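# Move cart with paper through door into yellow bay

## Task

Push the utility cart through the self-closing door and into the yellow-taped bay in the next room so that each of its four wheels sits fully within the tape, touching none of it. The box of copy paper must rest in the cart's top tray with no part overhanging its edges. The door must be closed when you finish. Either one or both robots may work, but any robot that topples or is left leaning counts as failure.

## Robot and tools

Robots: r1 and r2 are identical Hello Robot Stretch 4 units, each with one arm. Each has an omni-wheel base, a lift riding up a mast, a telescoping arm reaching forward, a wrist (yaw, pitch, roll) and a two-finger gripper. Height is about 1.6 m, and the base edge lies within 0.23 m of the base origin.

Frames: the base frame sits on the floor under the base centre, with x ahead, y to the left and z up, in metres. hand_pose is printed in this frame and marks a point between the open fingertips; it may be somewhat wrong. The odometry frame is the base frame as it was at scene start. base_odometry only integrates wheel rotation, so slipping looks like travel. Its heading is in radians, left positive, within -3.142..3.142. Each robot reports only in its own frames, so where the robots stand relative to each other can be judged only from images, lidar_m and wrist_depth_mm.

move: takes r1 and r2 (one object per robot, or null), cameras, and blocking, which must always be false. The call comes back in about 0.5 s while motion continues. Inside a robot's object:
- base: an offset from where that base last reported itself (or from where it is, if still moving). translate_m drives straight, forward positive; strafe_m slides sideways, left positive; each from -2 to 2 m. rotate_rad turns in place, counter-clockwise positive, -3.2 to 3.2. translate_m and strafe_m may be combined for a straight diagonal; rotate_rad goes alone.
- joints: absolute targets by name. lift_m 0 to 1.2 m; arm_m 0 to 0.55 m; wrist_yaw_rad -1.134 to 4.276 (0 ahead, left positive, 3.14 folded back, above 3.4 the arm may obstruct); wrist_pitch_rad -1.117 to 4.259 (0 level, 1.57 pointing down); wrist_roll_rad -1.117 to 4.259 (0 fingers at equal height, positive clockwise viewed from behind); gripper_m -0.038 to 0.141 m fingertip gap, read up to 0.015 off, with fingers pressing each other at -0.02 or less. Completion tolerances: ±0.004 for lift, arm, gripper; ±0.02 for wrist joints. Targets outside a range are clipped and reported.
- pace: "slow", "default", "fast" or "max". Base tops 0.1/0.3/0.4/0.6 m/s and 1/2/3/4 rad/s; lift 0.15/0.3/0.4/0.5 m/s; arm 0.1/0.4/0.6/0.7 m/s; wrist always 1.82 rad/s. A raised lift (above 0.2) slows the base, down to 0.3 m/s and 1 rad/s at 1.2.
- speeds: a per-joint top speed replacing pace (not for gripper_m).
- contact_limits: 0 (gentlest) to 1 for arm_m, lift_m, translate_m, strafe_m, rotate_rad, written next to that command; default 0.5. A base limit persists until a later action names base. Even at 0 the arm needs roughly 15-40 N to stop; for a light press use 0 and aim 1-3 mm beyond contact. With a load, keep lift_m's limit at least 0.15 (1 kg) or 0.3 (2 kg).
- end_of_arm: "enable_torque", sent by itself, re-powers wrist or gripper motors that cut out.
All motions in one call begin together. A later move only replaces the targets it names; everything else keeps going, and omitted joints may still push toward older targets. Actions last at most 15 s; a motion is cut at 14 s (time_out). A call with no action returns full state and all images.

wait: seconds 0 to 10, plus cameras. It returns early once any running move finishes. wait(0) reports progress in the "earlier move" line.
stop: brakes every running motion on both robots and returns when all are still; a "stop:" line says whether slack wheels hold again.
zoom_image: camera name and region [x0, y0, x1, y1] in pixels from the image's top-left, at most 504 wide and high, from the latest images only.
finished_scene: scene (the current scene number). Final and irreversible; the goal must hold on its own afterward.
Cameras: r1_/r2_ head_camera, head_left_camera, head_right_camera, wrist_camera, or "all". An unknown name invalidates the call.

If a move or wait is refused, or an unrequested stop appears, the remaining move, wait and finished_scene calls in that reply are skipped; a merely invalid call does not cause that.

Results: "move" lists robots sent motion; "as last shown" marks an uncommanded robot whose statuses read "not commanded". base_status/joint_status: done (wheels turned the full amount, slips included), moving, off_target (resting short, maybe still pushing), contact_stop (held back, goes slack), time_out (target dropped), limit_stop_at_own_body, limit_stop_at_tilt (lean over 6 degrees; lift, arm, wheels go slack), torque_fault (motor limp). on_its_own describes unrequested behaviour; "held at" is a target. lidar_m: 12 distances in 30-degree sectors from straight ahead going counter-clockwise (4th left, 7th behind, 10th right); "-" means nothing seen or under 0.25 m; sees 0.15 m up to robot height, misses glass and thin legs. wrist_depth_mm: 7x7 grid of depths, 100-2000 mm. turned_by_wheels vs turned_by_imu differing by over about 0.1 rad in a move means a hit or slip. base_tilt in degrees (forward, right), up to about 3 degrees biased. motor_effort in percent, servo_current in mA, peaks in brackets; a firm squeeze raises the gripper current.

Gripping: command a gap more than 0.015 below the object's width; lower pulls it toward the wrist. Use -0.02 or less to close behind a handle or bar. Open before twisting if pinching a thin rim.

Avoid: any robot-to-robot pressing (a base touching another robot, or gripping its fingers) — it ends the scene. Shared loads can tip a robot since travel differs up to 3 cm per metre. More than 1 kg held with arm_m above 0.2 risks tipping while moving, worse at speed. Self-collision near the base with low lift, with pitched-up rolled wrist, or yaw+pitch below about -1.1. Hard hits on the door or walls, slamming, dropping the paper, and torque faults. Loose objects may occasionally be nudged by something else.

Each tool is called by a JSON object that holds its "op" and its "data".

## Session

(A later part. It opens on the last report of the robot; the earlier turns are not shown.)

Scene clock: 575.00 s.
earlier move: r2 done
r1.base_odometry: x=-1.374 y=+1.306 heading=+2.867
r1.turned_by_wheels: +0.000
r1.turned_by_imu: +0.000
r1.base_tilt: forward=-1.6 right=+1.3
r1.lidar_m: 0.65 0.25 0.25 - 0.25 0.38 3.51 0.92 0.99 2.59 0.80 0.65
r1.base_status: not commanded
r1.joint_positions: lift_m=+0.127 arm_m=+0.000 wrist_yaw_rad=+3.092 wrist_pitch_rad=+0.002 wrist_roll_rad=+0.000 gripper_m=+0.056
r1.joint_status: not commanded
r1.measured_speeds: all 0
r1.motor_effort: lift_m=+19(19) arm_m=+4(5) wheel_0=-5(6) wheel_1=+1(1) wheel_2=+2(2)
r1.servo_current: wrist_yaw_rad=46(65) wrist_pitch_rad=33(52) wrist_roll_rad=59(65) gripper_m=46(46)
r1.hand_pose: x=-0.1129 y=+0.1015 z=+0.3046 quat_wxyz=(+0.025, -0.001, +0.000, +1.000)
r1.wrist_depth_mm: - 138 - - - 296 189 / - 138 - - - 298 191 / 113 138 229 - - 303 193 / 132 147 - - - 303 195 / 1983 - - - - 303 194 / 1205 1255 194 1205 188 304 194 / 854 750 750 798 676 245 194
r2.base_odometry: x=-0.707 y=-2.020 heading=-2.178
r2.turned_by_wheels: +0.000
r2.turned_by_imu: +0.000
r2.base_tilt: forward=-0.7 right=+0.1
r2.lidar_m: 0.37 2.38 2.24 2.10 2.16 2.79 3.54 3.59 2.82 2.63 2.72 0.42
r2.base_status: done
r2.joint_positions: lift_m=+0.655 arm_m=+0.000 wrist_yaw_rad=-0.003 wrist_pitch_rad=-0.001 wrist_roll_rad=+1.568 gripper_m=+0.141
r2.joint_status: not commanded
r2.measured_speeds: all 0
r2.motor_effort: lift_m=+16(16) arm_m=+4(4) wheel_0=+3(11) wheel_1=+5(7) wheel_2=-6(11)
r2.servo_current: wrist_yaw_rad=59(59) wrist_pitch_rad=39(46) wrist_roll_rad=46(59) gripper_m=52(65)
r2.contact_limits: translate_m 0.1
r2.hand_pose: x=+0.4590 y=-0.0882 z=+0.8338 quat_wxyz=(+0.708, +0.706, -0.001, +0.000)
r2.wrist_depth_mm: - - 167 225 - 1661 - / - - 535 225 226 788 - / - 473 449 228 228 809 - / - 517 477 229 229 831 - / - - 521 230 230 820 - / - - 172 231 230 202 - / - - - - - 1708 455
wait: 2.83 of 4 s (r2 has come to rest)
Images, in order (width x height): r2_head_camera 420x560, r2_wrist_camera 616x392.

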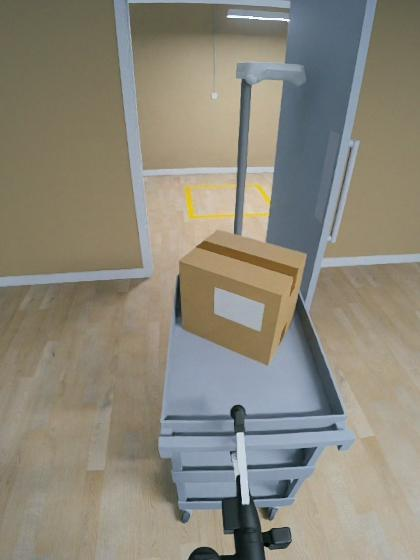

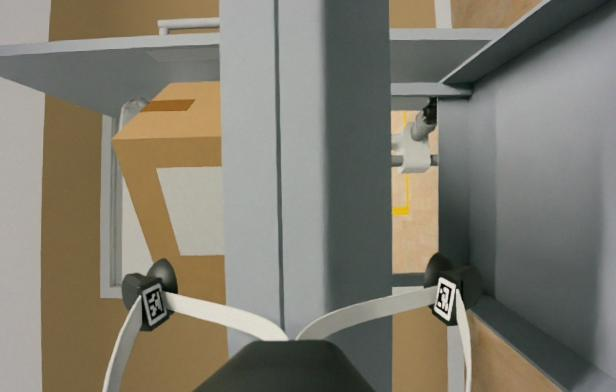

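{"op": "move", "data": {"blocking": false, "r2": {"base":{"translate_m":0.03},"pace":"slow","contact_limits":{"translate_m":0.1}}}}

{"op": "wait", "data": {"seconds": 1}}

{"op": "move", "data": {"blocking": false, "r2": {"joints":{"gripper_m":0.0}}}}

{"op": "wait", "data": {"seconds": 2}}

{"op": "move", "data": {"blocking": false, "r2": {"base":{"translate_m":0.09,"strafe_m":0.015},"pace":"slow","contact_limits":{"translate_m":0.5}}}}

{"op": "wait", "data": {"seconds": 2.5, "cameras": ["r1_head_right_camera","r2_head_camera","r2_wrist_camera"]}}

Scene clock: 595.67 s.
move: r2 moving
r1: as last shown
r1.wrist_depth_mm: - 138 - - - 296 190 / - 138 - - - 297 190 / 113 138 230 - - 300 193 / 132 147 - - - 304 193 / - - - - - 304 194 / 1182 1182 194 1160 189 304 194 / 854 750 750 798 676 246 193
r2.base_odometry: x=-0.714 y=-2.030 heading=-2.178
r2.turned_by_wheels: +0.000
r2.turned_by_imu: +0.001
r2.base_tilt: forward=-0.7 right=+0.1
r2.lidar_m: 0.38 2.34 2.24 2.11 2.18 2.82 3.57 3.61 2.80 2.63 2.72 0.41
r2.base_status: translate_m moving
r2.joint_positions: lift_m=+0.655 arm_m=+0.000 wrist_yaw_rad=-0.003 wrist_pitch_rad=-0.001 wrist_roll_rad=+1.568 gripper_m=+0.141
r2.joint_status: not commanded
r2.measured_speeds: translate_m=+0.049 strafe_m=+0.000 rotate_rad=+0.001 lift_m=+0.000 arm_m=+0.000 wrist_yaw_rad=+0.000 wrist_pitch_rad=+0.000 wrist_roll_rad=+0.000
r2.motor_effort: lift_m=+16(16) arm_m=+4(4) wheel_0=+5(11) wheel_1=+5(7) wheel_2=-11(13)
r2.servo_current: wrist_yaw_rad=39(52) wrist_pitch_rad=46(46) wrist_roll_rad=52(65) gripper_m=52(52)
r2.contact_limits: translate_m 0.1
r2.hand_pose: x=+0.4590 y=-0.0882 z=+0.8338 quat_wxyz=(+0.708, +0.706, -0.001, +0.000)
r2.wrist_depth_mm: - - 158 215 216 - - / - - 160 218 217 798 - / - 462 161 220 220 809 - / - 508 162 221 220 809 - / - - 517 222 221 820 - / - - 165 223 213 211 - / - - - - - 1863 473
pictures: none

Scene clock: 596.53 s.
earlier move: r2 done
r1.base_odometry: x=-1.374 y=+1.306 heading=+2.867
r1.turned_by_wheels: +0.000
r1.turned_by_imu: +0.000
r1.base_tilt: forward=-1.6 right=+1.3
r1.lidar_m: 0.63 0.25 0.25 - 0.25 0.36 3.50 0.93 0.95 2.60 0.73 0.61
r1.base_status: not commanded
r1.joint_positions: lift_m=+0.127 arm_m=+0.000 wrist_yaw_rad=+3.092 wrist_pitch_rad=+0.002 wrist_roll_rad=+0.000 gripper_m=+0.056
r1.joint_status: not commanded
r1.measured_speeds: all 0
r1.motor_effort: lift_m=+19(19) arm_m=+4(4) wheel_0=-5(6) wheel_1=+1(1) wheel_2=+2(2)
r1.servo_current: wrist_yaw_rad=39(78) wrist_pitch_rad=39(52) wrist_roll_rad=46(65) gripper_m=46(52)
r1.hand_pose: x=-0.1129 y=+0.1015 z=+0.3046 quat_wxyz=(+0.025, -0.001, +0.000, +1.000)
r1.wrist_depth_mm: - 138 - - - 294 190 / - 138 - - - 298 191 / 113 138 229 - - 301 193 / 132 147 - - - 301 193 / 1983 - - - - 303 195 / 1205 1205 193 1160 187 304 194 / 842 759 750 798 676 246 193
r2.base_odometry: x=-0.724 y=-2.044 heading=-2.178
r2.turned_by_wheels: +0.000
r2.turned_by_imu: +0.000
r2.base_tilt: forward=-0.7 right=+0.0
r2.lidar_m: 0.39 2.31 2.23 2.10 2.16 2.80 3.57 3.62 2.81 2.63 2.69 0.41
r2.base_status: done
r2.joint_positions: lift_m=+0.655 arm_m=+0.000 wrist_yaw_rad=-0.003 wrist_pitch_rad=-0.001 wrist_roll_rad=+1.568 gripper_m=+0.141
r2.joint_status: not commanded
r2.measured_speeds: all 0
r2.motor_effort: lift_m=+15(16) arm_m=+4(4) wheel_0=+4(11) wheel_1=+5(7) wheel_2=-7(13)
r2.servo_current: wrist_yaw_rad=46(59) wrist_pitch_rad=39(46) wrist_roll_rad=46(65) gripper_m=46(59)
r2.contact_limits: translate_m 0.1
r2.hand_pose: x=+0.4590 y=-0.0882 z=+0.8338 quat_wxyz=(+0.708, +0.706, -0.001, +0.000)
r2.wrist_depth_mm: - - 168 228 228 - - / - 544 170 228 229 - - / - 469 171 231 230 - - / - 525 173 233 831 - - / - - 174 234 234 - - / - - 175 234 211 517 - / - - - - - 1708 449
wait: 0.87 of 1 s (r2 has come to rest)
pictures: none

Scene clock: 597.03 s.
move: r2 moving
r1: as last shown
r2.base_odometry: x=-0.724 y=-2.044 heading=-2.178
r2.turned_by_wheels: +0.000
r2.turned_by_imu: +0.000
r2.base_tilt: forward=-0.7 right=+0.1
r2.lidar_m: 0.40 2.34 2.23 2.11 2.15 2.82 3.60 3.62 2.78 2.65 2.73 0.40
r2.base_status: not commanded
r2.joint_positions: lift_m=+0.655 arm_m=+0.000 wrist_yaw_rad=-0.003 wrist_pitch_rad=-0.001 wrist_roll_rad=+1.568 gripper_m=+0.129
r2.joint_status: gripper_m moving
r2.measured_speeds: all 0
r2.motor_effort: lift_m=+16(16) arm_m=+4(4) wheel_0=+4(4) wheel_1=+4(5) wheel_2=-7(7)
r2.servo_current: wrist_yaw_rad=39(59) wrist_pitch_rad=39(39) wrist_roll_rad=52(52) gripper_m=98(104)
r2.contact_limits: translate_m 0.1
r2.hand_pose: x=+0.4590 y=-0.0882 z=+0.8338 quat_wxyz=(+0.708, +0.706, -0.001, +0.000)
r2.wrist_depth_mm: - - 169 229 229 - - / - 539 171 229 229 - - / - 473 173 231 232 - - / - 525 174 234 820 - - / - - 175 236 235 - - / - - 176 236 195 564 - / - - - - - 1756 449
pictures: none

Scene clock: 598.87 s.
earlier move: r2 done
r1.base_odometry: x=-1.374 y=+1.306 heading=+2.867
r1.turned_by_wheels: +0.000
r1.turned_by_imu: +0.000
r1.base_tilt: forward=-1.6 right=+1.3
r1.lidar_m: 0.62 0.25 0.25 - 0.25 0.39 3.52 0.91 0.97 2.59 0.71 0.62
r1.base_status: not commanded
r1.joint_positions: lift_m=+0.127 arm_m=+0.000 wrist_yaw_rad=+3.092 wrist_pitch_rad=+0.002 wrist_roll_rad=+0.000 gripper_m=+0.056
r1.joint_status: not commanded
r1.measured_speeds: all 0
r1.motor_effort: lift_m=+19(19) arm_m=+4(4) wheel_0=-5(6) wheel_1=+1(1) wheel_2=+2(2)
r1.servo_current: wrist_yaw_rad=59(78) wrist_pitch_rad=39(46) wrist_roll_rad=46(72) gripper_m=46(46)
r1.hand_pose: x=-0.1129 y=+0.1015 z=+0.3046 quat_wxyz=(+0.025, -0.001, +0.000, +1.000)
r1.wrist_depth_mm: - 138 - - - 294 189 / - 138 - - - 297 190 / 113 138 229 - - 301 193 / 132 147 - - - 303 194 / 1921 - - - - 304 194 / 1205 1160 194 1205 188 303 194 / 854 750 759 798 676 247 193
r2.base_odometry: x=-0.724 y=-2.044 heading=-2.178
r2.turned_by_wheels: +0.000
r2.turned_by_imu: +0.000
r2.base_tilt: forward=-0.7 right=+0.1
r2.lidar_m: 0.39 2.28 2.24 2.11 2.16 2.83 3.58 3.61 2.80 2.63 2.72 0.44
r2.base_status: not commanded
r2.joint_positions: lift_m=+0.655 arm_m=+0.000 wrist_yaw_rad=-0.003 wrist_pitch_rad=-0.007 wrist_roll_rad=+1.569 gripper_m=+0.001
r2.joint_status: all done
r2.measured_speeds: all 0
r2.motor_effort: lift_m=+14(16) arm_m=-4(5) wheel_0=-2(5) wheel_1=+0(5) wheel_2=+2(7)
r2.servo_current: wrist_yaw_rad=39(59) wrist_pitch_rad=52(52) wrist_roll_rad=46(59) gripper_m=78(351)
r2.contact_limits: translate_m 0.1
r2.hand_pose: x=+0.4591 y=-0.0882 z=+0.8356 quat_wxyz=(+0.708, +0.706, -0.004, +0.002)
r2.wrist_depth_mm: - - 1138 227 226 1661 - / - - 530 229 228 809 - / - 1397 462 230 229 809 - / - - 504 233 232 809 - / - - 564 234 234 820 - / - - 185 178 176 1863 - / - - - - - 1618 1160
wait: 1.83 of 2 s (r2 has come to rest)
pictures: none

Scene clock: 599.37 s.
move: r2 moving
r1: as last shown
r2.base_odometry: x=-0.729 y=-2.055 heading=-2.178
r2.turned_by_wheels: +0.000
r2.turned_by_imu: +0.000
r2.base_tilt: forward=-0.7 right=+0.1
r2.lidar_m: 0.41 2.31 2.21 2.10 2.16 2.81 3.61 3.66 2.84 2.67 2.73 0.45
r2.base_status: translate_m moving; strafe_m moving
r2.joint_positions: lift_m=+0.655 arm_m=+0.000 wrist_yaw_rad=-0.003 wrist_pitch_rad=-0.007 wrist_roll_rad=+1.569 gripper_m=+0.001
r2.joint_status: not commanded
r2.measured_speeds: translate_m=+0.048 strafe_m=+0.008 rotate_rad=-0.002 lift_m=+0.000 arm_m=+0.000 wrist_yaw_rad=+0.000 wrist_pitch_rad=+0.000 wrist_roll_rad=+0.000
r2.motor_effort: lift_m=+14(14) arm_m=-4(5) wheel_0=+4(10) wheel_1=+7(7) wheel_2=-12(13)
r2.servo_current: wrist_yaw_rad=46(52) wrist_pitch_rad=46(52) wrist_roll_rad=52(59) gripper_m=72(85)
r2.contact_limits: translate_m 0.5
r2.hand_pose: x=+0.4591 y=-0.0882 z=+0.8356 quat_wxyz=(+0.708, +0.706, -0.004, +0.002)
r2.wrist_depth_mm: - - 1138 229 227 1661 - / - - 535 229 228 820 - / - 1397 466 230 230 831 - / - - 500 233 232 820 - / - - 564 233 234 831 - / - - 182 178 176 1863 - / - - - - - 1618 480
pictures: none

Scene clock: 601.03 s.
earlier move: r2 done
r1.base_odometry: x=-1.374 y=+1.306 heading=+2.867
r1.turned_by_wheels: +0.000
r1.turned_by_imu: +0.000
r1.base_tilt: forward=-1.6 right=+1.3
r1.lidar_m: 0.57 0.25 0.25 - 0.25 0.37 3.51 0.90 0.99 2.58 0.63 0.54
r1.base_status: not commanded
r1.joint_positions: lift_m=+0.127 arm_m=+0.000 wrist_yaw_rad=+3.092 wrist_pitch_rad=+0.002 wrist_roll_rad=+0.000 gripper_m=+0.056
r1.joint_status: not commanded
r1.measured_speeds: all 0
r1.motor_effort: lift_m=+19(19) arm_m=+4(5) wheel_0=-6(6) wheel_1=+1(1) wheel_2=+2(2)
r1.servo_current: wrist_yaw_rad=59(65) wrist_pitch_rad=39(52) wrist_roll_rad=46(72) gripper_m=39(46)
r1.hand_pose: x=-0.1129 y=+0.1015 z=+0.3046 quat_wxyz=(+0.025, -0.001, +0.000, +1.000)
r1.wrist_depth_mm: - 137 - - - 294 190 / - 138 - - - 298 191 / 113 138 229 - - 301 193 / 132 147 - - - 303 195 / 1983 - - - - 306 195 / 1182 1182 193 1205 187 304 194 / 842 759 759 798 676 246 193
r2.base_odometry: x=-0.763 y=-2.126 heading=-2.178
r2.turned_by_wheels: +0.000
r2.turned_by_imu: +0.000
r2.base_tilt: forward=-0.7 right=+0.1
r2.lidar_m: 0.40 2.24 2.21 2.08 2.15 2.79 3.69 3.72 2.80 2.66 0.55 0.40
r2.base_status: done
r2.joint_positions: lift_m=+0.655 arm_m=+0.000 wrist_yaw_rad=-0.004 wrist_pitch_rad=-0.007 wrist_roll_rad=+1.569 gripper_m=+0.001
r2.joint_status: not commanded
r2.measured_speeds: all 0
r2.motor_effort: lift_m=+14(14) arm_m=-4(5) wheel_0=+1(10) wheel_1=+4(8) wheel_2=-8(15)
r2.servo_current: wrist_yaw_rad=46(59) wrist_pitch_rad=52(52) wrist_roll_rad=39(59) gripper_m=65(85)
r2.contact_limits: translate_m 0.5
r2.hand_pose: x=+0.4590 y=-0.0885 z=+0.8356 quat_wxyz=(+0.708, +0.706, -0.004, +0.001)
r2.wrist_depth_mm: - - 615 216 216 - - / - 496 459 219 220 778 - / - 496 462 224 224 798 - / - - 517 230 227 820 - / - - 585 212 232 - - / - - 182 177 182 1756 492 / - - - - 239 1618 1229
wait: 1.67 of 2.5 s (r2 has come to rest)
Images, in order (width x height): r1_head_right_camera 420x672, r2_head_camera 420x560, r2_wrist_camera 616x392.

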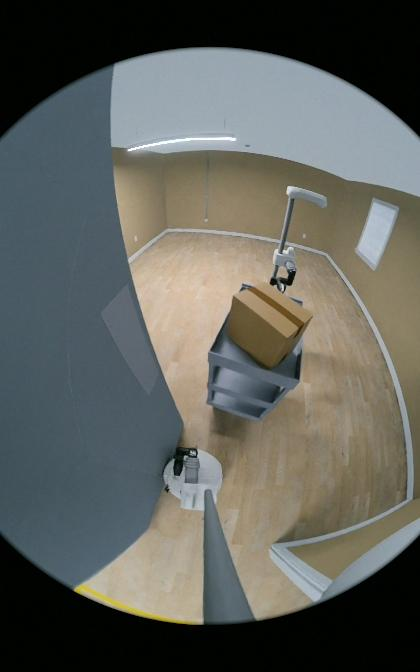

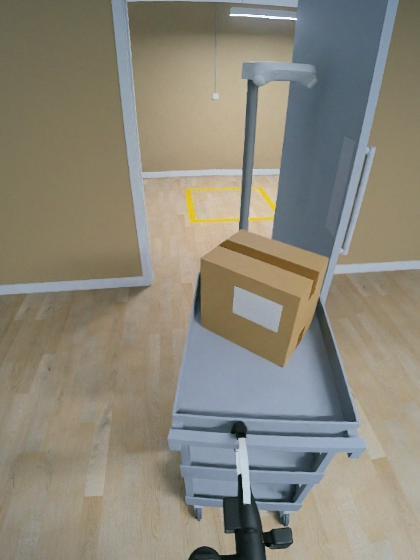

